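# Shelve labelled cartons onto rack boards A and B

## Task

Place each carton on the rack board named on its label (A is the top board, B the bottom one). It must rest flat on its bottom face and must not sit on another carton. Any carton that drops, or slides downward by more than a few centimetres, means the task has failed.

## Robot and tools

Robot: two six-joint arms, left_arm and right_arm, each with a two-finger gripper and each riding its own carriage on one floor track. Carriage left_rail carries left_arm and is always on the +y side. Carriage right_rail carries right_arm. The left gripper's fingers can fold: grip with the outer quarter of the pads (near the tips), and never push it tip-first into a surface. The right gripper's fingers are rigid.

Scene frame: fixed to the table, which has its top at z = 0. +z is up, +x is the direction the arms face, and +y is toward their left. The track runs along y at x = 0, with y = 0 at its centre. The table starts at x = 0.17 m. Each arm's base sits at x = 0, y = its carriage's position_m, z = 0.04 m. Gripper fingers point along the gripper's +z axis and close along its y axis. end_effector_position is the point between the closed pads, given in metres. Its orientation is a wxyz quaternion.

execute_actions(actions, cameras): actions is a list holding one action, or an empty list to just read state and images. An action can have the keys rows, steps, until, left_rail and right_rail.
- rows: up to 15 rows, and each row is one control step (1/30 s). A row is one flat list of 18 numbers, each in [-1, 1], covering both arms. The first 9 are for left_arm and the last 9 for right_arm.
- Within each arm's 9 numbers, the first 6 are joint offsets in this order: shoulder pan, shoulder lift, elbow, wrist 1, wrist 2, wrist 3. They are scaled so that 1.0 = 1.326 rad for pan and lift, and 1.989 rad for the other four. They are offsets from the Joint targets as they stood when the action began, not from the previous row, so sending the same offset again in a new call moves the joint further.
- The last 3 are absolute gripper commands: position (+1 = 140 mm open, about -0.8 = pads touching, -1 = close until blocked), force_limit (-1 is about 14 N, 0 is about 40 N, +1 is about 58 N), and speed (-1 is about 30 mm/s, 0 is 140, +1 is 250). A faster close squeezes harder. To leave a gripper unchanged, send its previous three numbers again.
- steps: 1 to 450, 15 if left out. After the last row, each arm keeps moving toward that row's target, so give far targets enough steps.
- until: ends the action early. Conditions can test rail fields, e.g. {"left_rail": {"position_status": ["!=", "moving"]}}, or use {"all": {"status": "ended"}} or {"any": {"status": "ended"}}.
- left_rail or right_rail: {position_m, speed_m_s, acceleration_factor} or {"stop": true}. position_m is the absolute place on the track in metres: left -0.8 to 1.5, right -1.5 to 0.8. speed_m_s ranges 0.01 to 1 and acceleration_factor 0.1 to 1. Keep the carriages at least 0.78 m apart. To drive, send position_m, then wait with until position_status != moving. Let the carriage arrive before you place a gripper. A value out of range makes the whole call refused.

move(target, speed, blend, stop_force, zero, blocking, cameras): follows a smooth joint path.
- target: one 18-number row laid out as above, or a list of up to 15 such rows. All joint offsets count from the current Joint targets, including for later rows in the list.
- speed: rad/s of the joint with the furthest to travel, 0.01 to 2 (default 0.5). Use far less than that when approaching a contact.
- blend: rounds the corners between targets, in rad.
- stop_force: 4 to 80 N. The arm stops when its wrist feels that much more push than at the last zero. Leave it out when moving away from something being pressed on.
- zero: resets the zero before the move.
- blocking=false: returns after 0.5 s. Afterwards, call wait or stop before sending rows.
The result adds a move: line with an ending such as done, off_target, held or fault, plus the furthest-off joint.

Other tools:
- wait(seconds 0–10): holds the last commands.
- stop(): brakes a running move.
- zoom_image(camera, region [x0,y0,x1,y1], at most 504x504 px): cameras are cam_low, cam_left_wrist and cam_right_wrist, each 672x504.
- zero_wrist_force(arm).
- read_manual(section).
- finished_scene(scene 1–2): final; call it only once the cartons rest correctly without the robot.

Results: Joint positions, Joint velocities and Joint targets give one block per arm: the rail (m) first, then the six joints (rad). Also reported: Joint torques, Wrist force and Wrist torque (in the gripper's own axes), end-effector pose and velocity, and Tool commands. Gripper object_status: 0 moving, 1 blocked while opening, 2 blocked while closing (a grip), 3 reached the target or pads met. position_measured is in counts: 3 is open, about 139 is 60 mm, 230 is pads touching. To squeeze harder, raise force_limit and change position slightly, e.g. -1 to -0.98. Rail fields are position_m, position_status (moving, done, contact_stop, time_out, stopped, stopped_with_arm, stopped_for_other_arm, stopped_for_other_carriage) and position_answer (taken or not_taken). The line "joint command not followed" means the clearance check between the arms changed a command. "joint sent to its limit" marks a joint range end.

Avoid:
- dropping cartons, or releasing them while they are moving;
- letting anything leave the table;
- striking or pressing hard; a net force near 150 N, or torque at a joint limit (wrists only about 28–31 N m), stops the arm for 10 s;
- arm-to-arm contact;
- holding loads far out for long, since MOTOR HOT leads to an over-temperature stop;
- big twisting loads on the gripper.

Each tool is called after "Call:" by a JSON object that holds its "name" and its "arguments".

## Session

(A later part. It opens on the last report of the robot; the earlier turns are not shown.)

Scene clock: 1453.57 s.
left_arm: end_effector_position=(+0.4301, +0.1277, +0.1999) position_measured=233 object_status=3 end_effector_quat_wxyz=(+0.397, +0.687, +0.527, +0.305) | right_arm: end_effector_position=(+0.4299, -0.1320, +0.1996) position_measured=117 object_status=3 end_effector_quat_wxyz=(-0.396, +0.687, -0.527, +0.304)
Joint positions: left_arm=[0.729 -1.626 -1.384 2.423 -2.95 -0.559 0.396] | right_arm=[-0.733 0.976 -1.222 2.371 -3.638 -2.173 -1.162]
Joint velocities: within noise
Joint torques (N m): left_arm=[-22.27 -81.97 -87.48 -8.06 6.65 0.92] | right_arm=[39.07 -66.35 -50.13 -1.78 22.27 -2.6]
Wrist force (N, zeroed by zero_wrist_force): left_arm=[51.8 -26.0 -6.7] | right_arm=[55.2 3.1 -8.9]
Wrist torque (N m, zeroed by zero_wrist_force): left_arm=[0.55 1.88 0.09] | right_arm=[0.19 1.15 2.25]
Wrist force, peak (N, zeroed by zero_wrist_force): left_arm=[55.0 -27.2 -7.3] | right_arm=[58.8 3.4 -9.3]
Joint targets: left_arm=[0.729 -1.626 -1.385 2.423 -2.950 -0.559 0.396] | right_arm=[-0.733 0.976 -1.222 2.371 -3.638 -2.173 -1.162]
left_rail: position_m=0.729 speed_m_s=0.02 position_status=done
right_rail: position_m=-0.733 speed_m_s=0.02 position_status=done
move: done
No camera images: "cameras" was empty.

Call:
{"name": "move", "arguments": {"target": [[0,-0.03925,-0.00662,0.03279,0,0,-1,0,0,0,-0.03972,-0.00346,0.02995,0,0,0.1,1,0],[0,-0.07618,-0.01443,0.06522,0,0,-1,0,0,0,-0.07774,-0.0081,0.05993,0,0,0.1,1,0],[0,-0.11067,-0.02336,0.09714,0,0,-1,0,0,0,-0.11423,-0.01397,0.09013,0,0,0.1,1,0],[0,-0.14269,-0.03356,0.1287,0,0,-1,0,0,0,-0.14857,-0.02115,0.1202,0,0,0.1,1,0]], "speed": 0.06, "blend": 0.004, "cameras": ["cam_left_wrist"]}}

Scene clock: 1465.13 s.
left_arm: end_effector_position=(+0.4301, +0.1277, +0.2999) position_measured=233 object_status=3 end_effector_quat_wxyz=(+0.397, +0.687, +0.527, +0.305) | right_arm: end_effector_position=(+0.4300, -0.1319, +0.2996) position_measured=117 object_status=3 end_effector_quat_wxyz=(-0.396, +0.687, -0.527, +0.304)
Joint positions: left_arm=[0.729 -1.626 -1.574 2.357 -2.694 -0.559 0.396] | right_arm=[-0.733 0.976 -1.419 2.329 -3.399 -2.173 -1.162]
Joint velocities: within noise
Joint torques (N m): left_arm=[-15.32 -67.12 -95.12 -8.41 6.66 0.82] | right_arm=[38.24 -52.55 -56.41 -1.78 22.15 -2.7]
Wrist force (N, zeroed by zero_wrist_force): left_arm=[53.2 -25.5 -7.0] | right_arm=[56.2 2.1 -8.9]
Wrist torque (N m, zeroed by zero_wrist_force): left_arm=[0.63 1.91 0.10] | right_arm=[0.19 1.17 2.24]
Wrist force, peak (N, zeroed by zero_wrist_force): left_arm=[55.9 -27.0 -7.3] | right_arm=[59.6 2.3 -9.4]
Joint targets: left_arm=[0.729 -1.626 -1.574 2.357 -2.694 -0.559 0.396] | right_arm=[-0.733 0.976 -1.419 2.329 -3.399 -2.173 -1.162]
left_rail: position_m=0.729 speed_m_s=0.02 position_status=done
right_rail: position_m=-0.733 speed_m_s=0.02 position_status=done
move: done
camera_calibration:
cam_left_wrist: T_world_to_cam=[[0.467047, -0.127694, 0.874964, -0.438005], [-0.530281, -0.83228, 0.161594, 0.282019], [0.70758, -0.539448, -0.456427, 0.0842388], [0, 0, 0, 1]] pos_world=[0.294512, 0.224231, 0.376115]
Images, in order (width x height): cam_left_wrist 672x504.

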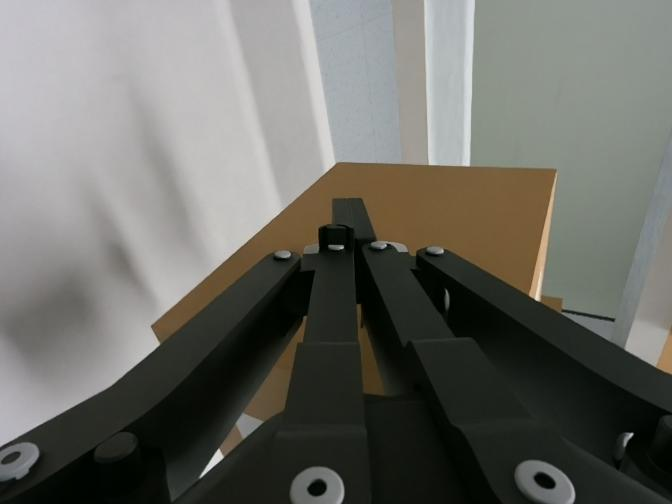

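Call:
{"name": "execute_actions", "arguments": {"actions": [{"left_rail":{"position_m":0.7289,"speed_m_s":0.02},"right_rail":{"position_m":-0.7329,"speed_m_s":0.02},"steps":30}], "cameras": []}}

Call:
{"name": "move", "arguments": {"target": [[0,-0.036,-0.01409,0.03809,0,0,-1,0,0,0,-0.03995,-0.01017,0.0368,0,0,0.1,1,0],[0.05775,-0.00037,-0.02265,-0.03213,-0.01489,0.06552,-1,0,0,-0.0468,-0.02136,-0.02254,0.02457,0.02503,-0.02223,0.1,1,0]], "speed": 0.06, "blend": 0.004, "cameras": ["cam_left_wrist"]}}

Scene clock: 1508.90 s.
left_arm: end_effector_position=(+0.4301, +0.1274, +0.3000) position_measured=233 object_status=3 end_effector_quat_wxyz=(+0.397, +0.687, +0.527, +0.305) | right_arm: end_effector_position=(+0.4300, -0.1316, +0.2997) position_measured=117 object_status=3 end_effector_quat_wxyz=(-0.396, +0.687, -0.527, +0.304)
Joint positions: left_arm=[0.729 -1.626 -1.574 2.357 -2.694 -0.559 0.396] | right_arm=[-0.733 0.976 -1.419 2.329 -3.399 -2.173 -1.162]
Joint velocities: within noise
Joint torques (N m): left_arm=[-12.47 -69.64 -90.8 -9.17 6.63 0.76] | right_arm=[38.73 -51.08 -50.19 -2.7 22.22 -2.83]
Wrist force (N, zeroed by zero_wrist_force): left_arm=[59.0 -28.1 -8.0] | right_arm=[62.8 2.3 -10.2]
Wrist torque (N m, zeroed by zero_wrist_force): left_arm=[0.67 2.09 0.10] | right_arm=[0.23 1.26 2.48]
Wrist force, peak (N, zeroed by zero_wrist_force): left_arm=[59.0 -28.1 -8.0] | right_arm=[62.8 2.8 -10.1]
Joint targets: left_arm=[0.729 -1.626 -1.574 2.357 -2.694 -0.559 0.396] | right_arm=[-0.733 0.976 -1.419 2.329 -3.399 -2.173 -1.162]
Tool commands: left_gripper/position=-1.0 left_gripper/force_limit=+0.0 left_gripper/speed=+0.0 right_gripper/position=+0.1 right_gripper/force_limit=+1.0 right_gripper/speed=+0.0
left_rail: position_m=0.729 speed_m_s=0.02 position_status=done
right_rail: position_m=-0.733 speed_m_s=0.02 position_status=done
No camera images: "cameras" was empty.

Scene clock: 1512.87 s.
left_arm: end_effector_position=(+0.4700, +0.1274, +0.3309) position_measured=233 object_status=3 end_effector_quat_wxyz=(+0.397, +0.687, +0.527, +0.305) | right_arm: end_effector_position=(+0.4698, -0.1316, +0.3306) position_measured=117 object_status=3 end_effector_quat_wxyz=(-0.396, +0.687, -0.527, +0.304)
Joint positions: left_arm=[0.729 -1.55 -1.574 2.312 -2.757 -0.589 0.526] | right_arm=[-0.733 0.914 -1.447 2.285 -3.35 -2.124 -1.207]
Joint velocities: within noise
Joint torques (N m): left_arm=[-14.21 -25.88 -100.55 -24.4 -1.77 2.39] | right_arm=[17.36 -26.39 -57.88 -11.62 29.18 -5.69]
Wrist force (N, zeroed by zero_wrist_force): left_arm=[58.6 -26.3 -8.3] | right_arm=[61.4 2.6 -10.7]
Wrist torque (N m, zeroed by zero_wrist_force): left_arm=[0.66 2.12 0.11] | right_arm=[0.37 1.31 2.47]
Wrist force, peak (N, zeroed by zero_wrist_force): left_arm=[64.7 -29.8 -9.2] | right_arm=[68.6 2.6 -11.7]
Joint targets: left_arm=[0.729 -1.550 -1.574 2.311 -2.758 -0.589 0.526] | right_arm=[-0.733 0.914 -1.447 2.285 -3.350 -2.124 -1.207]
left_rail: position_m=0.729 speed_m_s=0.02 position_status=done
right_rail: position_m=-0.733 speed_m_s=0.02 position_status=done
move: done
camera_calibration:
cam_left_wrist: T_world_to_cam=[[0.467113, -0.127755, 0.87492, -0.483824], [-0.530324, -0.832249, 0.161612, 0.297971], [0.707504, -0.539482, -0.456506, 0.070059], [0, 0, 0, 1]] pos_world=[0.334455, 0.22397, 0.407134]
Images, in order (width x height): cam_left_wrist 672x504.

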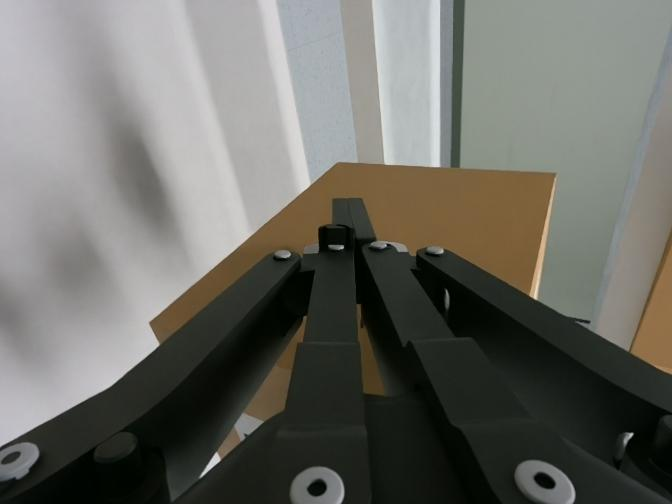

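Call:
{"name": "move", "arguments": {"target": [[0.05616,0.03609,-0.01225,-0.05936,-0.01798,0.05783,-1,0,0,-0.04353,0.0198,-0.01412,-0.00889,0.02368,-0.01946,0.1,1,0],[0.11026,0.07174,-0.02931,-0.1061,-0.03779,0.10788,-1,0,0,-0.08377,0.04185,-0.03137,-0.01436,0.04578,-0.03662,0.1,1,0]], "speed": 0.06, "blend": 0.004, "cameras": []}}

Scene clock: 1525.83 s.
left_arm: end_effector_position=(+0.5500, +0.1274, +0.3310) position_measured=233 object_status=3 end_effector_quat_wxyz=(+0.397, +0.687, +0.527, +0.305) | right_arm: end_effector_position=(+0.5498, -0.1316, +0.3306) position_measured=117 object_status=3 end_effector_quat_wxyz=(-0.396, +0.687, -0.527, +0.304)
Joint positions: left_arm=[0.729 -1.404 -1.479 2.253 -2.968 -0.664 0.741] | right_arm=[-0.733 0.803 -1.392 2.222 -3.379 -2.033 -1.279]
Joint velocities: within noise
Joint torques (N m): left_arm=[-10.25 -32.36 -86.06 -19.01 -6.57 2.74] | right_arm=[12.92 -36.44 -53.82 -12.31 21.8 -4.51]
Wrist force (N, zeroed by zero_wrist_force): left_arm=[42.5 -20.5 -4.4] | right_arm=[44.9 5.6 -6.1]
Wrist torque (N m, zeroed by zero_wrist_force): left_arm=[0.47 1.54 0.11] | right_arm=[0.17 0.92 1.77]
Wrist force, peak (N, zeroed by zero_wrist_force): left_arm=[58.7 -26.8 -8.1] | right_arm=[62.1 4.0 -10.4]
Joint targets: left_arm=[0.729 -1.404 -1.479 2.253 -2.969 -0.664 0.741] | right_arm=[-0.733 0.803 -1.392 2.222 -3.379 -2.033 -1.280]
left_rail: position_m=0.729 speed_m_s=0.02 position_status=done
right_rail: position_m=-0.733 speed_m_s=0.02 position_status=done
move: done
No camera images: "cameras" was empty.

Call:
{"name": "execute_actions", "arguments": {"actions": [{"left_rail":{"position_m":0.7277,"speed_m_s":0.02},"right_rail":{"position_m":-0.7317,"speed_m_s":0.02},"steps":35}], "cameras": []}}

Call:
{"name": "move", "arguments": {"target": [[0.05171,0.03452,-0.01915,-0.0373,-0.02102,0.04313,-1,0,0,-0.03704,0.02287,-0.01881,-0.00292,0.02056,-0.01513,0.1,1,0],[0.1008,0.06815,-0.04065,-0.06592,-0.04263,0.08022,-1,0,0,-0.07102,0.04696,-0.03962,-0.0034,0.0396,-0.02849,0.1,1,0]], "speed": 0.06, "blend": 0.004, "cameras": ["cam_left_wrist"]}}

Scene clock: 1542.80 s.
left_arm: end_effector_position=(+0.5501, +0.1262, +0.3310) position_measured=233 object_status=3 end_effector_quat_wxyz=(+0.397, +0.687, +0.527, +0.305) | right_arm: end_effector_position=(+0.5499, -0.1305, +0.3306) position_measured=117 object_status=3 end_effector_quat_wxyz=(-0.396, +0.687, -0.527, +0.304)
Joint positions: left_arm=[0.728 -1.404 -1.479 2.253 -2.969 -0.664 0.741] | right_arm=[-0.732 0.802 -1.392 2.222 -3.379 -2.033 -1.28]
Joint velocities: within noise
Joint torques (N m): left_arm=[-44.38 -36.85 -79.69 -17.78 -6.62 2.03] | right_arm=[47.68 -37.89 -46.79 -9.81 21.95 -4.85]
Wrist force (N, zeroed by zero_wrist_force): left_arm=[62.6 -25.8 -8.5] | right_arm=[65.8 3.8 -10.9]
Wrist torque (N m, zeroed by zero_wrist_force): left_arm=[0.63 2.28 0.12] | right_arm=[0.34 1.25 2.63]
Wrist force, peak (N, zeroed by zero_wrist_force): left_arm=[62.6 -26.1 -8.5] | right_arm=[66.0 3.9 -11.1]
Joint targets: left_arm=[0.728 -1.404 -1.479 2.253 -2.969 -0.664 0.741] | right_arm=[-0.732 0.803 -1.392 2.222 -3.379 -2.033 -1.280]
Tool commands: left_gripper/position=-1.0 left_gripper/force_limit=+0.0 left_gripper/speed=+0.0 right_gripper/position=+0.1 right_gripper/force_limit=+1.0 right_gripper/speed=+0.0
left_rail: position_m=0.728 speed_m_s=0.02 position_status=done
right_rail: position_m=-0.732 speed_m_s=0.02 position_status=done
No camera images: "cameras" was empty.

Scene clock: 1545.83 s.
left_arm: end_effector_position=(+0.6300, +0.1262, +0.3308) position_measured=233 object_status=3 end_effector_quat_wxyz=(+0.397, +0.687, +0.527, +0.304) | right_arm: end_effector_position=(+0.6297, -0.1304, +0.3306) position_measured=117 object_status=3 end_effector_quat_wxyz=(-0.396, +0.687, -0.527, +0.304)
Joint positions: left_arm=[0.728 -1.27 -1.389 2.172 -3.1 -0.748 0.9] | right_arm=[-0.732 0.708 -1.33 2.144 -3.386 -1.954 -1.336]
Joint velocities: within noise
Joint torques (N m): left_arm=[-20.97 -45.03 -92.86 -20.62 -13.26 2.46] | right_arm=[23.34 -43.51 -54.07 -11.4 27.8 -5.6]
Wrist force (N, zeroed by zero_wrist_force): left_arm=[53.5 -23.8 -6.1] | right_arm=[55.9 4.4 -8.9]
Wrist torque (N m, zeroed by zero_wrist_force): left_arm=[0.54 1.94 0.12] | right_arm=[0.15 1.22 2.20]
Wrist force, peak (N, zeroed by zero_wrist_force): left_arm=[64.0 -26.7 -8.4] | right_arm=[67.5 3.6 -11.4]
Joint targets: left_arm=[0.728 -1.270 -1.389 2.172 -3.100 -0.749 0.900] | right_arm=[-0.732 0.708 -1.329 2.143 -3.386 -1.954 -1.336]
left_rail: position_m=0.728 speed_m_s=0.02 position_status=done
right_rail: position_m=-0.732 speed_m_s=0.02 position_status=done
move: done
camera_calibration:
cam_left_wrist: T_world_to_cam=[[0.467187, -0.127762, 0.874879, -0.55861], [-0.530317, -0.832245, 0.161654, 0.381823], [0.707461, -0.539486, -0.456568, -0.0437648], [0, 0, 0, 1]] pos_world=[0.494424, 0.222791, 0.407012]
Images, in order (width x height): cam_left_wrist 672x504.

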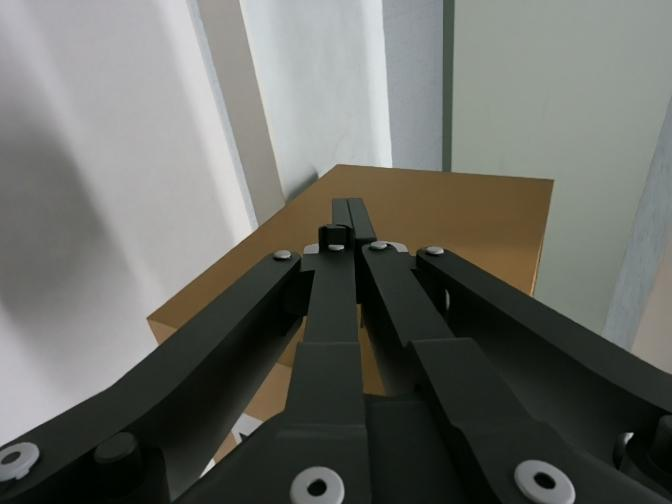

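Call:
{"name": "execute_actions", "arguments": {"actions": [{"left_rail":{"position_m":0.7272,"speed_m_s":0.02},"right_rail":{"position_m":-0.7312,"speed_m_s":0.02},"steps":35}], "cameras": []}}

Call:
{"name": "move", "arguments": {"target": [[0.04635,0.03272,-0.02375,-0.02097,-0.02144,0.03196,-1,0,0,-0.03112,0.02513,-0.02264,0.00166,0.01751,-0.01191,0.1,1,0],[0.09623,0.0701,-0.05279,-0.03896,-0.0454,0.06392,-1,0,0,-0.06376,0.05505,-0.05063,0.00568,0.03599,-0.02416,0.1,1,0]], "speed": 0.06, "blend": 0.004, "cameras": ["cam_left_wrist","cam_right_wrist"]}}

Scene clock: 1558.03 s.
left_arm: end_effector_position=(+0.6301, +0.1258, +0.3308) position_measured=233 object_status=3 end_effector_quat_wxyz=(+0.396, +0.687, +0.527, +0.305) | right_arm: end_effector_position=(+0.6299, -0.1299, +0.3306) position_measured=117 object_status=3 end_effector_quat_wxyz=(-0.396, +0.687, -0.527, +0.304)
Joint positions: left_arm=[0.727 -1.27 -1.389 2.172 -3.1 -0.749 0.9] | right_arm=[-0.731 0.708 -1.329 2.143 -3.386 -1.954 -1.336]
Joint velocities: within noise
Joint torques (N m): left_arm=[-34.91 -46.53 -85.58 -19.15 -13.5 2.16] | right_arm=[37.53 -41.48 -46.59 -9.84 27.84 -5.22]
Wrist force (N, zeroed by zero_wrist_force): left_arm=[62.0 -26.4 -7.9] | right_arm=[65.1 3.9 -11.0]
Wrist torque (N m, zeroed by zero_wrist_force): left_arm=[0.56 2.24 0.12] | right_arm=[0.26 1.25 2.57]
Wrist force, peak (N, zeroed by zero_wrist_force): left_arm=[62.3 -25.9 -8.0] | right_arm=[65.2 4.4 -11.0]
Joint targets: left_arm=[0.727 -1.270 -1.389 2.172 -3.100 -0.749 0.900] | right_arm=[-0.731 0.708 -1.329 2.143 -3.386 -1.954 -1.336]
Tool commands: left_gripper/position=-1.0 left_gripper/force_limit=+0.0 left_gripper/speed=+0.0 right_gripper/position=+0.1 right_gripper/force_limit=+1.0 right_gripper/speed=+0.0
left_rail: position_m=0.727 speed_m_s=0.02 position_status=done
right_rail: position_m=-0.731 speed_m_s=0.02 position_status=done
No camera images: "cameras" was empty.

Scene clock: 1560.57 s.
left_arm: end_effector_position=(+0.7160, +0.1260, +0.3306) position_measured=233 object_status=3 end_effector_quat_wxyz=(+0.397, +0.687, +0.527, +0.305) | right_arm: end_effector_position=(+0.7156, -0.1301, +0.3304) position_measured=117 object_status=3 end_effector_quat_wxyz=(-0.396, +0.687, -0.527, +0.304)
Joint positions: left_arm=[0.727 -1.143 -1.296 2.068 -3.177 -0.839 1.027] | right_arm=[-0.731 0.624 -1.257 2.043 -3.374 -1.882 -1.384]
Joint velocities: within noise
Joint torques (N m): left_arm=[-24.72 -56.93 -91.03 -19.92 -16.33 2.77] | right_arm=[26.95 -47.94 -53.62 -1.32 27.52 -5.4]
Wrist force (N, zeroed by zero_wrist_force): left_arm=[51.9 -22.9 -6.0] | right_arm=[54.5 4.0 -8.5]
Wrist torque (N m, zeroed by zero_wrist_force): left_arm=[0.60 1.89 0.12] | right_arm=[0.14 1.13 2.18]
Wrist force, peak (N, zeroed by zero_wrist_force): left_arm=[63.5 -26.7 -8.4] | right_arm=[66.7 4.2 -11.0]
Joint targets: left_arm=[0.727 -1.142 -1.296 2.067 -3.177 -0.839 1.028] | right_arm=[-0.731 0.624 -1.256 2.043 -3.374 -1.882 -1.384]
left_rail: position_m=0.727 speed_m_s=0.02 position_status=done
right_rail: position_m=-0.731 speed_m_s=0.02 position_status=done
move: done
camera_calibration:
cam_left_wrist: T_world_to_cam=[[0.466301, -0.127972, 0.875321, -0.598158], [-0.530683, -0.832129, 0.161048, 0.427687], [0.70777, -0.539615, -0.455935, -0.10523], [0, 0, 0, 1]] pos_world=[0.580367, 0.22256, 0.406724]
cam_right_wrist: T_world_to_cam=[[-0.499512, -0.111406, -0.859113, 0.633791], [-0.49333, 0.851772, 0.176381, 0.40732], [0.712119, 0.511931, -0.480431, -0.108142], [0, 0, 0, 1]] pos_world=[0.59454, -0.220974, 0.4207]
Images, in order (width x height): cam_left_wrist 672x504, cam_right_wrist 672x504.

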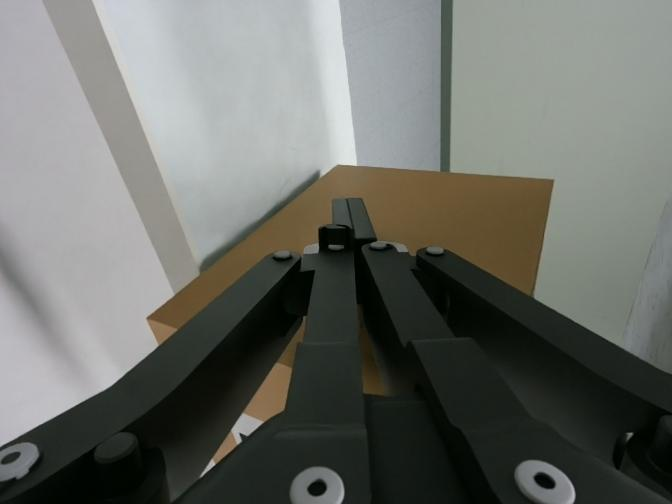

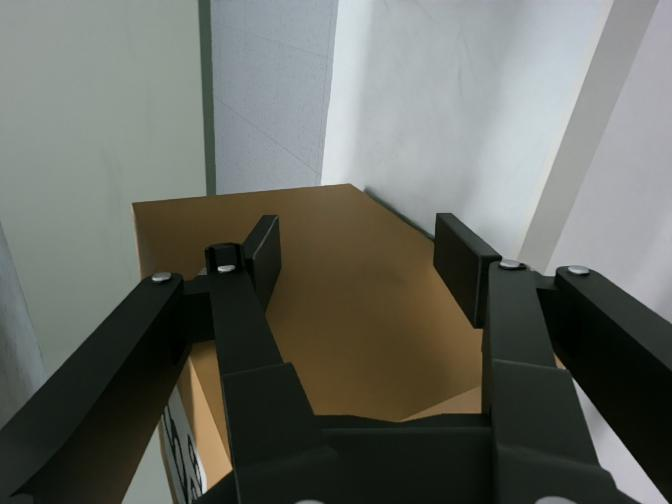

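Call:
{"name": "execute_actions", "arguments": {"actions": [{"left_rail":{"position_m":0.7267,"speed_m_s":0.02},"right_rail":{"position_m":-0.7307,"speed_m_s":0.02},"steps":35}], "cameras": []}}

Call:
{"name": "move", "arguments": {"target": [0.04629,0.03629,-0.03217,-0.00895,-0.02342,0.02616,-1,0,0,-0.02922,0.03127,-0.03086,0.00703,0.0166,-0.01054,0.1,1,0], "speed": 0.05, "stop_force": 25, "cameras": ["cam_left_wrist"]}}

Scene clock: 1570.23 s.
left_arm: end_effector_position=(+0.7161, +0.1255, +0.3306) position_measured=233 object_status=3 end_effector_quat_wxyz=(+0.397, +0.687, +0.527, +0.305) | right_arm: end_effector_position=(+0.7157, -0.1297, +0.3304) position_measured=117 object_status=3 end_effector_quat_wxyz=(-0.396, +0.687, -0.527, +0.304)
Joint positions: left_arm=[0.727 -1.142 -1.296 2.067 -3.177 -0.839 1.028] | right_arm=[-0.731 0.624 -1.256 2.043 -3.374 -1.882 -1.384]
Joint velocities: within noise
Joint torques (N m): left_arm=[-41.16 -56.8 -82.57 -18.26 -16.19 2.67] | right_arm=[44.95 -49.71 -44.69 -2.42 27.08 -5.27]
Wrist force (N, zeroed by zero_wrist_force): left_arm=[59.7 -25.4 -7.4] | right_arm=[62.9 3.9 -10.7]
Wrist torque (N m, zeroed by zero_wrist_force): left_arm=[0.66 2.15 0.13] | right_arm=[0.27 1.20 2.53]
Wrist force, peak (N, zeroed by zero_wrist_force): left_arm=[60.2 -25.2 -7.7] | right_arm=[63.2 4.2 -10.7]
Joint targets: left_arm=[0.727 -1.142 -1.296 2.067 -3.177 -0.839 1.028] | right_arm=[-0.731 0.624 -1.256 2.043 -3.374 -1.882 -1.384]
Tool commands: left_gripper/position=-1.0 left_gripper/force_limit=+0.0 left_gripper/speed=+0.0 right_gripper/position=+0.1 right_gripper/force_limit=+1.0 right_gripper/speed=+0.0
left_rail: position_m=0.727 speed_m_s=0.02 position_status=done
right_rail: position_m=-0.731 speed_m_s=0.02 position_status=done
No camera images: "cameras" was empty.

Scene clock: 1572.50 s.
left_arm: end_effector_position=(+0.7621, +0.1253, +0.3309) position_measured=233 object_status=3 end_effector_quat_wxyz=(+0.397, +0.687, +0.527, +0.304) | right_arm: end_effector_position=(+0.7618, -0.1294, +0.3305) position_measured=117 object_status=3 end_effector_quat_wxyz=(-0.396, +0.687, -0.527, +0.304)
Joint positions: left_arm=[0.727 -1.081 -1.248 2.003 -3.195 -0.885 1.08] | right_arm=[-0.731 0.585 -1.215 1.981 -3.36 -1.849 -1.405]
Joint velocities: within noise
Joint torques (N m): left_arm=[-33.91 -62.89 -92.98 -21.12 -20.22 2.27] | right_arm=[36.97 -51.5 -52.28 -1.39 31.33 -5.48]
Wrist force (N, zeroed by zero_wrist_force): left_arm=[58.5 -25.1 -7.1] | right_arm=[62.1 4.1 -10.3]
Wrist torque (N m, zeroed by zero_wrist_force): left_arm=[0.76 2.21 0.14] | right_arm=[0.20 1.17 2.48]
Wrist force, peak (N, zeroed by zero_wrist_force): left_arm=[63.9 -26.8 -8.2] | right_arm=[67.8 4.2 -11.5]
Joint targets: left_arm=[0.727 -1.081 -1.248 2.003 -3.195 -0.885 1.080] | right_arm=[-0.731 0.585 -1.215 1.981 -3.360 -1.849 -1.405]
left_rail: position_m=0.727 speed_m_s=0.02 position_status=done
right_rail: position_m=-0.731 speed_m_s=0.02 position_status=done
move: done
camera_calibration:
cam_left_wrist: T_world_to_cam=[[0.467157, -0.127631, 0.874914, -0.620571], [-0.53025, -0.832277, 0.161713, 0.45104], [0.707531, -0.539468, -0.45648, -0.137825], [0, 0, 0, 1]] pos_world=[0.626583, 0.221833, 0.407092]
Images, in order (width x height): cam_left_wrist 672x504.

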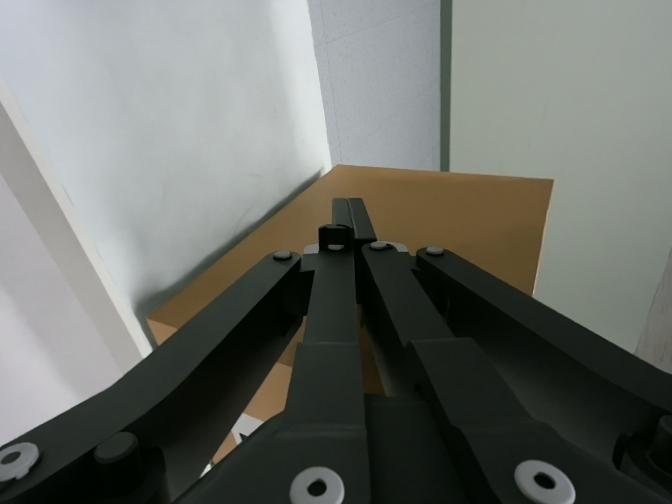

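Lower to contact.

Call:
{"name": "move", "arguments": {"target": [0,0.0230,0.0073,-0.0227,0,0,-1,0,0,0,0.023,0.0068,-0.0222,0,0,0.1,1,0], "speed": 0.025, "stop_force": 15, "cameras": []}}

Call:
{"name": "move", "arguments": {"target": [0,0.0035,0.0011,-0.0034,0,0,-1,0,0,0,0.0035,0.001,-0.0034,0,0,0.1,1,0], "speed": 0.015, "stop_force": 15, "cameras": ["cam_left_wrist"]}}

Scene clock: 1579.60 s.
left_arm: end_effector_position=(+0.7621, +0.1253, +0.3210) position_measured=233 object_status=3 end_effector_quat_wxyz=(+0.397, +0.687, +0.527, +0.304) | right_arm: end_effector_position=(+0.7619, -0.1294, +0.3227) position_measured=117 object_status=3 end_effector_quat_wxyz=(-0.397, +0.687, -0.527, +0.304)
Joint positions: left_arm=[0.727 -1.081 -1.235 2.009 -3.214 -0.885 1.08] | right_arm=[-0.731 0.585 -1.205 1.986 -3.375 -1.849 -1.405]
Joint velocities: within noise
Joint torques (N m): left_arm=[-37.16 -95.72 -84.45 -6.16 -20.28 2.62] | right_arm=[40.54 -64.64 -41.47 1.93 26.67 -5.25]
Wrist force (N, zeroed by zero_wrist_force): left_arm=[58.4 -14.4 -10.1] | right_arm=[58.9 -8.5 -16.0]
Wrist torque (N m, zeroed by zero_wrist_force): left_arm=[0.50 2.11 -0.04] | right_arm=[0.64 0.99 2.49]
Wrist force, peak (N, zeroed by zero_wrist_force): left_arm=[61.0 -25.5 -7.8] | right_arm=[64.9 4.4 -10.8]
Joint targets: left_arm=[0.727 -1.081 -1.235 2.009 -3.214 -0.885 1.080] | right_arm=[-0.731 0.585 -1.205 1.986 -3.375 -1.849 -1.405]
left_rail: position_m=0.727 speed_m_s=0.02 position_status=done
right_rail: position_m=-0.731 speed_m_s=0.02 position_status=done
move: contact (left_arm, right_arm); left_arm: the wrist 1 is farthest, 0.026 rad from its target; right_arm: the wrist 1 is farthest, 0.029 rad from its target
No camera images: "cameras" was empty.

Scene clock: 1581.17 s.
left_arm: end_effector_position=(+0.7622, +0.1252, +0.3202) position_measured=233 object_status=3 end_effector_quat_wxyz=(+0.397, +0.687, +0.527, +0.304) | right_arm: end_effector_position=(+0.7619, -0.1294, +0.3190) position_measured=117 object_status=3 end_effector_quat_wxyz=(-0.397, +0.687, -0.527, +0.304)
Joint positions: left_arm=[0.727 -1.081 -1.234 2.01 -3.216 -0.885 1.08] | right_arm=[-0.731 0.585 -1.2 1.988 -3.382 -1.849 -1.405]
Joint velocities: within noise
Joint torques (N m): left_arm=[-35.54 -84.38 -77.66 -3.97 -20.11 2.78] | right_arm=[38.64 -34.76 -28.13 -1.89 22.71 -5.49]
Wrist force (N, zeroed by zero_wrist_force): left_arm=[59.2 -7.4 -18.3] | right_arm=[62.2 -8.3 -23.8]
Wrist torque (N m, zeroed by zero_wrist_force): left_arm=[0.19 2.07 -0.15] | right_arm=[1.03 0.99 2.62]
Wrist force, peak (N, zeroed by zero_wrist_force): left_arm=[61.5 -3.7 -28.3] | right_arm=[62.2 -7.9 -25.6]
Joint targets: left_arm=[0.727 -1.081 -1.234 2.010 -3.216 -0.885 1.080] | right_arm=[-0.731 0.585 -1.200 1.988 -3.382 -1.849 -1.405]
left_rail: position_m=0.727 speed_m_s=0.02 position_status=done
right_rail: position_m=-0.731 speed_m_s=0.02 position_status=done
move: contact (left_arm)
camera_calibration:
cam_left_wrist: T_world_to_cam=[[0.466789, -0.126941, 0.875211, -0.611128], [-0.530317, -0.832149, 0.162147, 0.45263], [0.707723, -0.539828, -0.455757, -0.14311], [0, 0, 0, 1]] pos_world=[0.626588, 0.221824, 0.39625]
Images, in order (width x height): cam_left_wrist 672x504.

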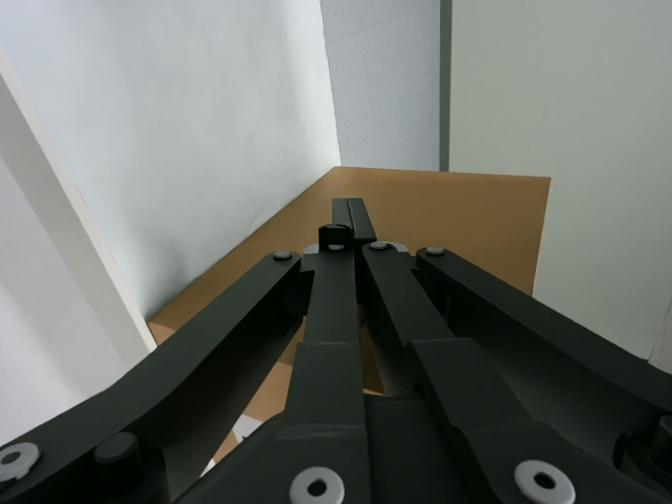

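Call:
{"name": "execute_actions", "arguments": {"actions": [{"left_rail":{"position_m":0.757,"speed_m_s":0.05},"right_rail":{"position_m":-0.761,"speed_m_s":0.05},"steps":60,"until":{"all":{"status":"ended"}}}], "cameras": ["cam_right_wrist"]}}

Call:
{"name": "move", "arguments": {"target": [[-0.09635,-0.07294,0.06164,0.0262,0.04714,-0.05846,-1,0,0,0.06198,-0.0613,0.05847,-0.01087,-0.03537,0.02291,0.1,1,0],[-0.19178,-0.13852,0.10729,0.07488,0.09018,-0.12751,-1,0,0,0.12708,-0.10948,0.10213,-0.01295,-0.07192,0.04818,0.1,1,0],[-0.29759,-0.20815,0.14425,0.15781,0.131,-0.22069,-1,0,0,0.20436,-0.15332,0.13841,-0.00551,-0.11458,0.08046,0.1,1,0],[-0.29759,-0.32979,0.07903,0.30411,0.13101,-0.22069,-1,0,0,0.20436,-0.28477,0.08326,0.13728,-0.11458,0.08046,0.1,1,0],[-0.32541,-0.41732,-0.02245,0.48676,0.14035,-0.2486,-1,0,0,0.2257,-0.38449,-0.00642,0.29802,-0.12625,0.08985,0.1,1,0]], "speed": 0.3, "blend": 0.02, "cameras": ["cam_left_wrist","cam_right_wrist","cam_low"]}}

Scene clock: 1603.60 s.
left_arm: end_effector_position=(+0.7622, +0.1555, +0.3202) position_measured=233 object_status=3 end_effector_quat_wxyz=(+0.397, +0.687, +0.527, +0.304) | right_arm: end_effector_position=(+0.7619, -0.1597, +0.3190) position_measured=117 object_status=3 end_effector_quat_wxyz=(-0.397, +0.687, -0.527, +0.304)
Joint positions: left_arm=[0.757 -1.081 -1.234 2.01 -3.216 -0.885 1.08] | right_arm=[-0.761 0.585 -1.2 1.988 -3.382 -1.849 -1.405]
Joint velocities: within noise
Joint torques (N m): left_arm=[12.02 -81.12 -30.81 -4.9 4.08 2.64] | right_arm=[-15.6 -85.06 -39.15 -6.29 -3.51 1.29]
Wrist force (N, zeroed by zero_wrist_force): left_arm=[0.1 0.0 0.2] | right_arm=[-1.5 1.6 0.4]
Wrist torque (N m, zeroed by zero_wrist_force): left_arm=[0.04 -0.02 -0.01] | right_arm=[0.27 0.31 -0.05]
Wrist force, peak (N, zeroed by zero_wrist_force): left_arm=[59.8 -6.7 -18.4] | right_arm=[62.4 -8.6 -24.2]
Joint targets: left_arm=[0.757 -1.081 -1.234 2.010 -3.216 -0.885 1.080] | right_arm=[-0.761 0.585 -1.200 1.988 -3.382 -1.849 -1.405]
Tool commands: left_gripper/position=-1.0 left_gripper/force_limit=+0.0 left_gripper/speed=+0.0 right_gripper/position=+0.1 right_gripper/force_limit=+1.0 right_gripper/speed=+0.0
left_rail: position_m=0.757 speed_m_s=0.05 position_status=done
right_rail: position_m=-0.761 speed_m_s=0.05 position_status=done
camera_calibration:
cam_right_wrist: T_world_to_cam=[[-0.499235, -0.110967, -0.859331, 0.643715], [-0.493266, 0.851768, 0.176577, 0.457275], [0.712357, 0.512032, -0.479969, -0.131765], [0, 0, 0, 1]] pos_world=[0.640787, -0.250594, 0.409177]
Images, in order (width x height): cam_right_wrist 672x504.

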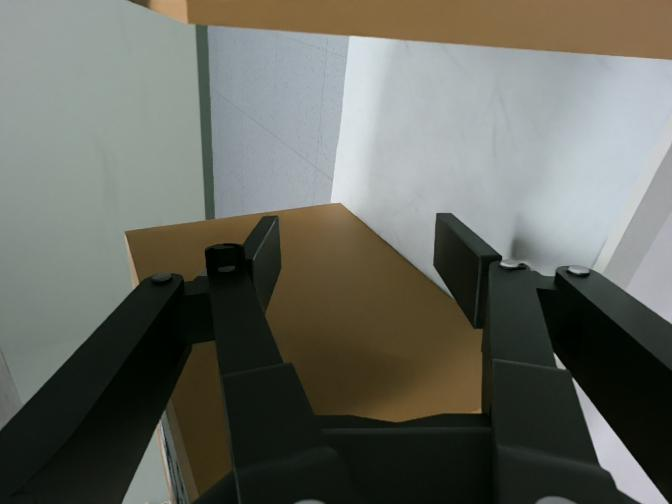

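Scene clock: 1607.83 s.
left_arm: end_effector_position=(+0.4899, +0.1554, +0.6049) position_measured=233 object_status=3 end_effector_quat_wxyz=(+0.397, +0.687, +0.527, +0.304) | right_arm: end_effector_position=(+0.4900, -0.1597, +0.6054) position_measured=117 object_status=3 end_effector_quat_wxyz=(-0.397, +0.687, -0.527, +0.305)
Joint positions: left_arm=[0.757 -1.513 -1.787 1.965 -2.248 -0.606 0.585] | right_arm=[-0.761 0.884 -1.71 1.975 -2.79 -2.1 -1.227]
Joint velocities: within noise
Joint torques (N m): left_arm=[-14.74 -53.2 -63.82 -0.36 5.71 -2.48] | right_arm=[11.67 -50.33 -52.39 -0.83 -4.39 2.68]
Wrist force (N, zeroed by zero_wrist_force): left_arm=[0.1 0.0 -0.1] | right_arm=[-1.6 2.3 0.4]
Wrist torque (N m, zeroed by zero_wrist_force): left_arm=[0.05 -0.02 0.00] | right_arm=[0.43 0.38 -0.11]
Wrist force, peak (N, zeroed by zero_wrist_force): left_arm=[1.5 1.3 2.0] | right_arm=[-2.3 3.4 0.3]
Joint targets: left_arm=[0.757 -1.513 -1.787 1.965 -2.248 -0.606 0.585] | right_arm=[-0.761 0.884 -1.710 1.975 -2.789 -2.100 -1.227]
left_rail: position_m=0.757 speed_m_s=0.05 position_status=done
right_rail: position_m=-0.761 speed_m_s=0.05 position_status=done
move: done
camera_calibration:
cam_left_wrist: T_world_to_cam=[[0.467575, -0.126869, 0.874802, -0.729525], [-0.530368, -0.831985, 0.162819, 0.286806], [0.707165, -0.540097, -0.456303, 0.196328], [0, 0, 0, 1]] pos_world=[0.354383, 0.2521, 0.681077]
cam_right_wrist: T_world_to_cam=[[-0.498751, -0.110285, -0.859701, 0.754272], [-0.493002, 0.851889, 0.17673, 0.272423], [0.712879, 0.511978, -0.479251, 0.198687], [0, 0, 0, 1]] pos_world=[0.368859, -0.250613, 0.695524]

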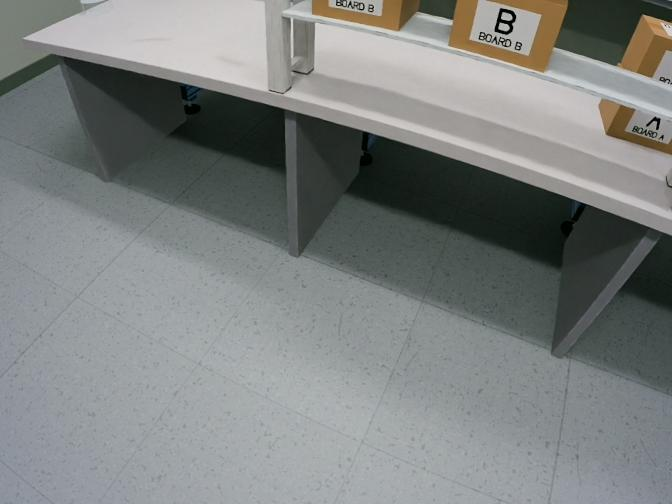

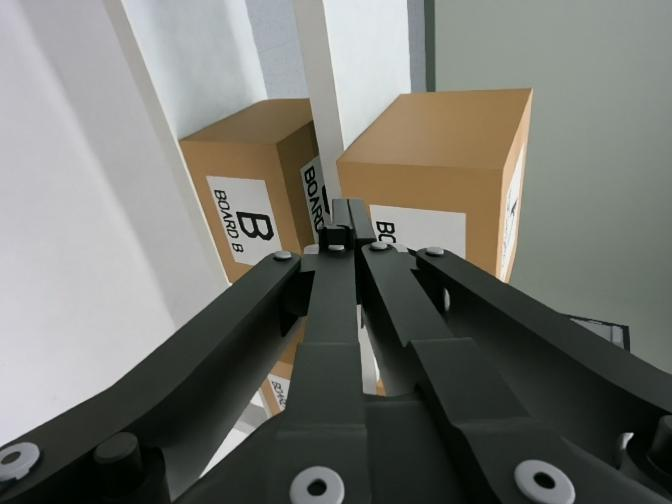

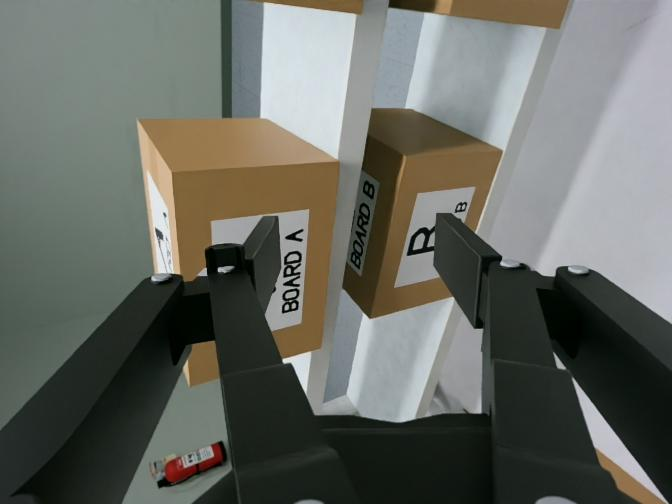

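Call:
{"name": "execute_actions", "arguments": {"actions": [{"left_rail":{"position_m":1.28,"speed_m_s":0.4,"acceleration_factor":0.4},"right_rail":{"position_m":-0.345,"speed_m_s":0.32,"acceleration_factor":0.4},"steps":150,"until":{"all":{"status":"ended"}}}], "cameras": []}}

Call:
{"name": "move", "arguments": {"target": [0,0.25,0,-0.4,0,0,-1,0,0,0,0.25,0,-0.4,0,0,0.1,1,0], "speed": 0.35, "cameras": ["cam_left_wrist","cam_right_wrist","cam_low"]}}

Scene clock: 1617.03 s.
left_arm: end_effector_position=(+0.4899, +0.6783, +0.6050) position_measured=233 object_status=3 end_effector_quat_wxyz=(+0.397, +0.687, +0.527, +0.304) end_effector_velocity=(+0.000, +0.000, +0.000) end_effector_angular_velocity=(-0.002, +0.001, +0.000) | right_arm: end_effector_position=(+0.4900, +0.2563, +0.6056) position_measured=117 object_status=3 end_effector_quat_wxyz=(-0.397, +0.687, -0.527, +0.305)
Joint positions: left_arm=[1.28 -1.513 -1.787 1.965 -2.248 -0.606 0.585] | right_arm=[-0.345 0.884 -1.71 1.975 -2.789 -2.1 -1.227]
Joint velocities: left_arm=[0.001 0 0 0 -0.001 -0.001 -0.001] | right_arm=[within noise]
Joint torques (N m): left_arm=[1.55 -37.47 -56.19 -1.85 5.12 -2.26] | right_arm=[8.99 -25.4 -43.46 -1.73 -3.78 2.54]
Wrist force (N, zeroed by zero_wrist_force): left_arm=[-0.1 -0.4 -0.3] | right_arm=[-1.7 2.0 0.3]
Wrist torque (N m, zeroed by zero_wrist_force): left_arm=[-0.07 0.02 0.00] | right_arm=[0.36 0.39 -0.11]
Wrist force, peak (N, zeroed by zero_wrist_force): left_arm=[-1.1 -0.1 0.0] | right_arm=[-2.1 2.5 0.3]
Joint targets: left_arm=[1.280 -1.513 -1.787 1.965 -2.248 -0.606 0.585] | right_arm=[-0.345 0.884 -1.710 1.975 -2.789 -2.100 -1.227]
Tool commands: left_gripper/position=-1.0 left_gripper/force_limit=+0.0 left_gripper/speed=+0.0 right_gripper/position=+0.1 right_gripper/force_limit=+1.0 right_gripper/speed=+0.0
left_rail: position_m=1.280 speed_m_s=0.40 position_status=done
right_rail: position_m=-0.345 speed_m_s=0.32 position_status=done
No camera images: "cameras" was empty.

Scene clock: 1619.90 s.
left_arm: end_effector_position=(+0.4996, +0.5107, +0.5384) position_measured=233 object_status=3 end_effector_quat_wxyz=(+0.551, +0.574, +0.578, +0.184) | right_arm: end_effector_position=(+0.5680, +0.3514, +0.5748) position_measured=117 object_status=3 end_effector_quat_wxyz=(+0.585, -0.553, +0.509, -0.303)
Joint positions: left_arm=[1.28 -1.513 -1.456 1.965 -3.043 -0.606 0.585] | right_arm=[-0.345 0.884 -1.379 1.975 -3.585 -2.1 -1.227]
Joint velocities: within noise
Joint torques (N m): left_arm=[10.53 -39.26 -44.62 -7.62 3.86 -2.25] | right_arm=[8.06 -48.19 -30.87 -8.53 -2.8 2.5]
Wrist force (N, zeroed by zero_wrist_force): left_arm=[0.0 0.1 0.2] | right_arm=[-1.4 2.3 1.3]
Wrist torque (N m, zeroed by zero_wrist_force): left_arm=[0.06 0.10 -0.10] | right_arm=[0.33 0.32 -0.21]
Wrist force, peak (N, zeroed by zero_wrist_force): left_arm=[1.0 0.0 -0.4] | right_arm=[-1.3 3.1 1.5]
Joint targets: left_arm=[1.280 -1.513 -1.456 1.965 -3.043 -0.606 0.585] | right_arm=[-0.345 0.884 -1.379 1.975 -3.585 -2.100 -1.227]
left_rail: position_m=1.280 speed_m_s=0.40 position_status=done
right_rail: position_m=-0.345 speed_m_s=0.32 position_status=done
move: done
camera_calibration:
cam_left_wrist: T_world_to_cam=[[0.443835, 0.280192, 0.851177, -0.814145], [-0.539532, -0.674844, 0.503478, 0.33934], [0.715483, -0.682699, -0.148347, 0.253845], [0, 0, 0, 1]] pos_world=[0.362809, 0.630418, 0.559789]
cam_right_wrist: T_world_to_cam=[[-0.228001, 0.220115, -0.948454, 0.604344], [-0.566347, 0.762386, 0.313078, -0.124462], [0.792002, 0.608536, -0.0491637, -0.459361], [0, 0, 0, 1]] pos_world=[0.431118, 0.241401, 0.589575]

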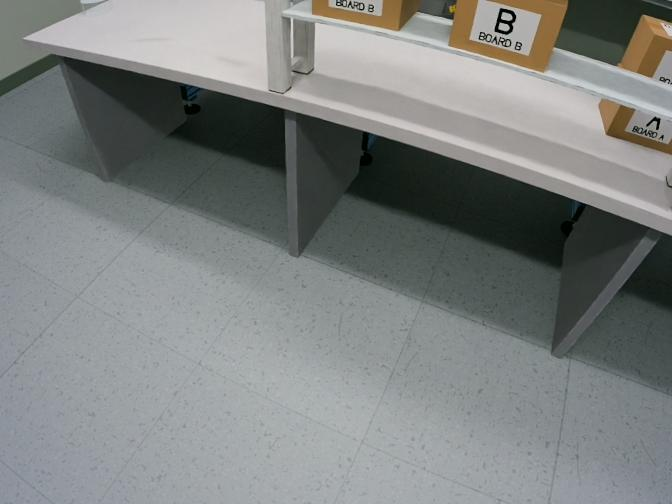

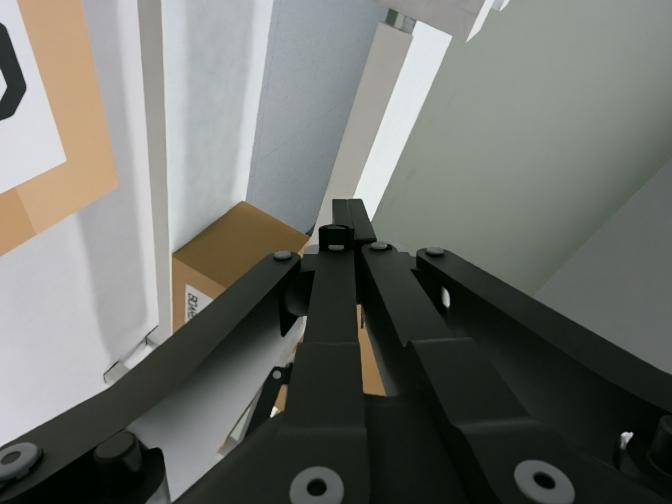

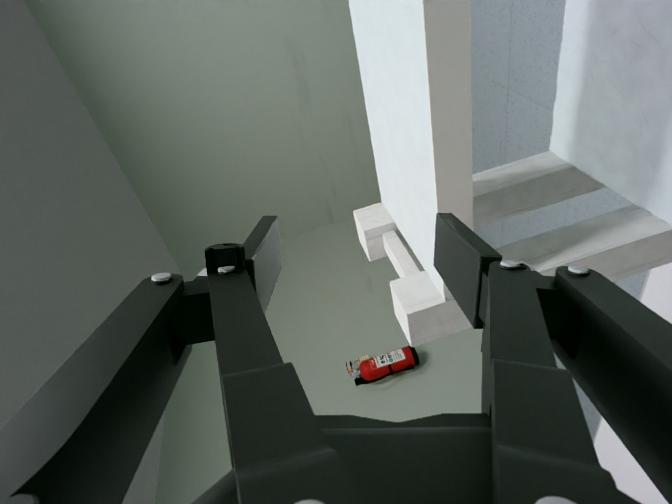

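Call:
{"name": "move", "arguments": {"target": [0,-0.5,0,0.8,0,0,-1,0,0,0,-0.5,0,0.8,0,0,0.1,1,0], "speed": 0.5}}

Scene clock: 1695.97 s.
left_arm: end_effector_position=(+0.4749, +0.9347, +0.6414) position_measured=233 object_status=3 end_effector_quat_wxyz=(+0.221, +0.764, +0.449, +0.408) | right_arm: end_effector_position=(+0.3384, +0.0713, +0.6018) position_measured=117 object_status=3 end_effector_quat_wxyz=(-0.187, +0.783, -0.517, +0.290)
Joint positions: left_arm=[1.28 -1.513 -2.119 1.965 -1.453 -0.606 0.585] | right_arm=[-0.345 0.884 -2.041 1.975 -1.994 -2.1 -1.227]
Joint velocities: within noise
Joint torques (N m): left_arm=[11.35 -24.93 -43.4 -0.47 4.03 -2.27] | right_arm=[6.68 -21.76 -51.61 -0.97 -3.25 2.3]
Wrist force (N, zeroed by zero_wrist_force): left_arm=[-0.2 0.0 0.0] | right_arm=[-1.7 1.3 -0.5]
Wrist torque (N m, zeroed by zero_wrist_force): left_arm=[-0.05 -0.10 0.16] | right_arm=[0.41 0.40 0.08]
Wrist force, peak (N, zeroed by zero_wrist_force): left_arm=[1.3 -0.8 -0.2] | right_arm=[-1.7 2.9 1.6]
Joint targets: left_arm=[1.280 -1.513 -2.119 1.965 -1.452 -0.606 0.585] | right_arm=[-0.345 0.884 -2.041 1.975 -1.994 -2.100 -1.227]
left_rail: position_m=1.280 speed_m_s=0.40 position_status=done
right_rail: position_m=-0.345 speed_m_s=0.32 position_status=done
move: done
camera_calibration:
cam_left_wrist: T_world_to_cam=[[0.489415, -0.501386, 0.713503, -0.212466], [-0.531047, -0.820342, -0.2122, 1.15125], [0.69171, -0.275049, -0.667746, 0.539675], [0, 0, 0, 1]] pos_world=[0.342052, 0.986326, 0.756256]
cam_right_wrist: T_world_to_cam=[[-0.715665, -0.374992, -0.589241, 0.630567], [-0.466091, 0.884732, 0.00304964, 0.0945675], [0.520177, 0.276822, -0.807952, 0.46652], [0, 0, 0, 1]] pos_world=[0.252679, 0.0236479, 0.748194]

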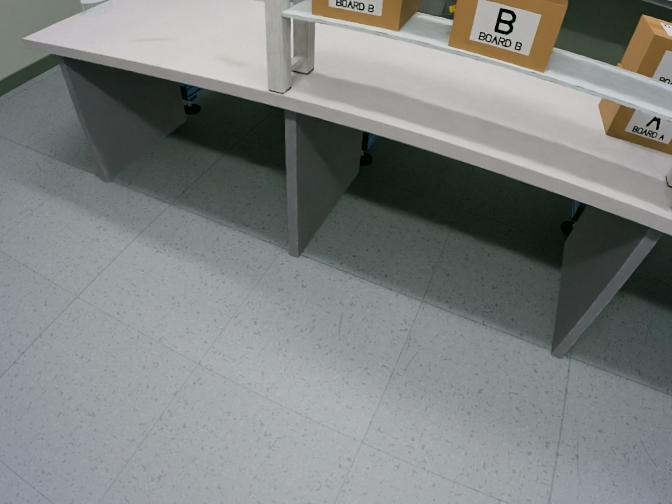

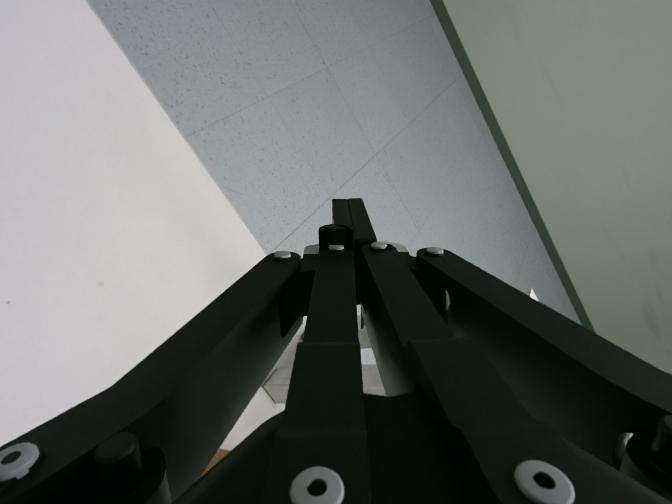

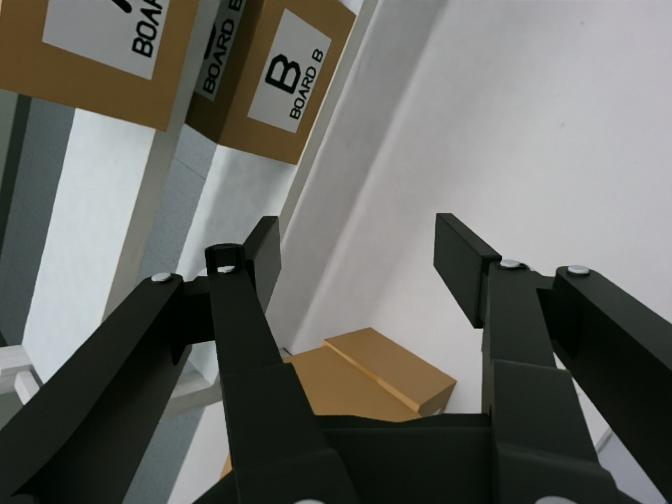

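Call:
{"name": "zoom_image", "arguments": {"camera": "cam_right_wrist", "region": [200, 300, 480, 504]}}

Call:
{"name": "zoom_image", "arguments": {"camera": "cam_low", "region": [540, 0, 672, 200]}}

Scaled by 1.800.

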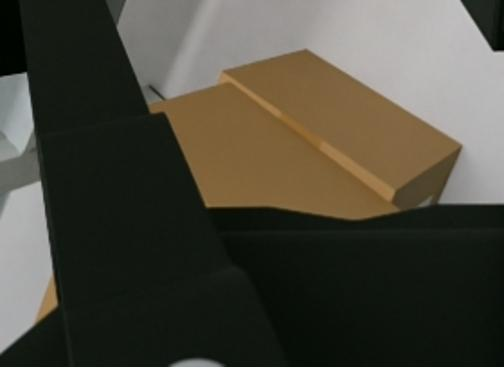

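Scaled by 2.520.

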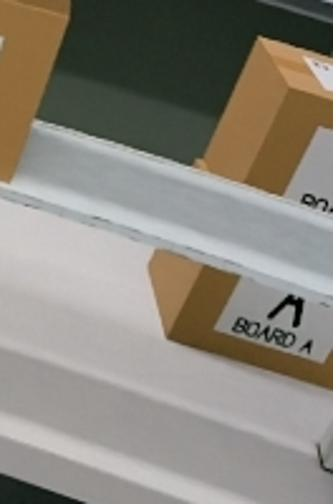

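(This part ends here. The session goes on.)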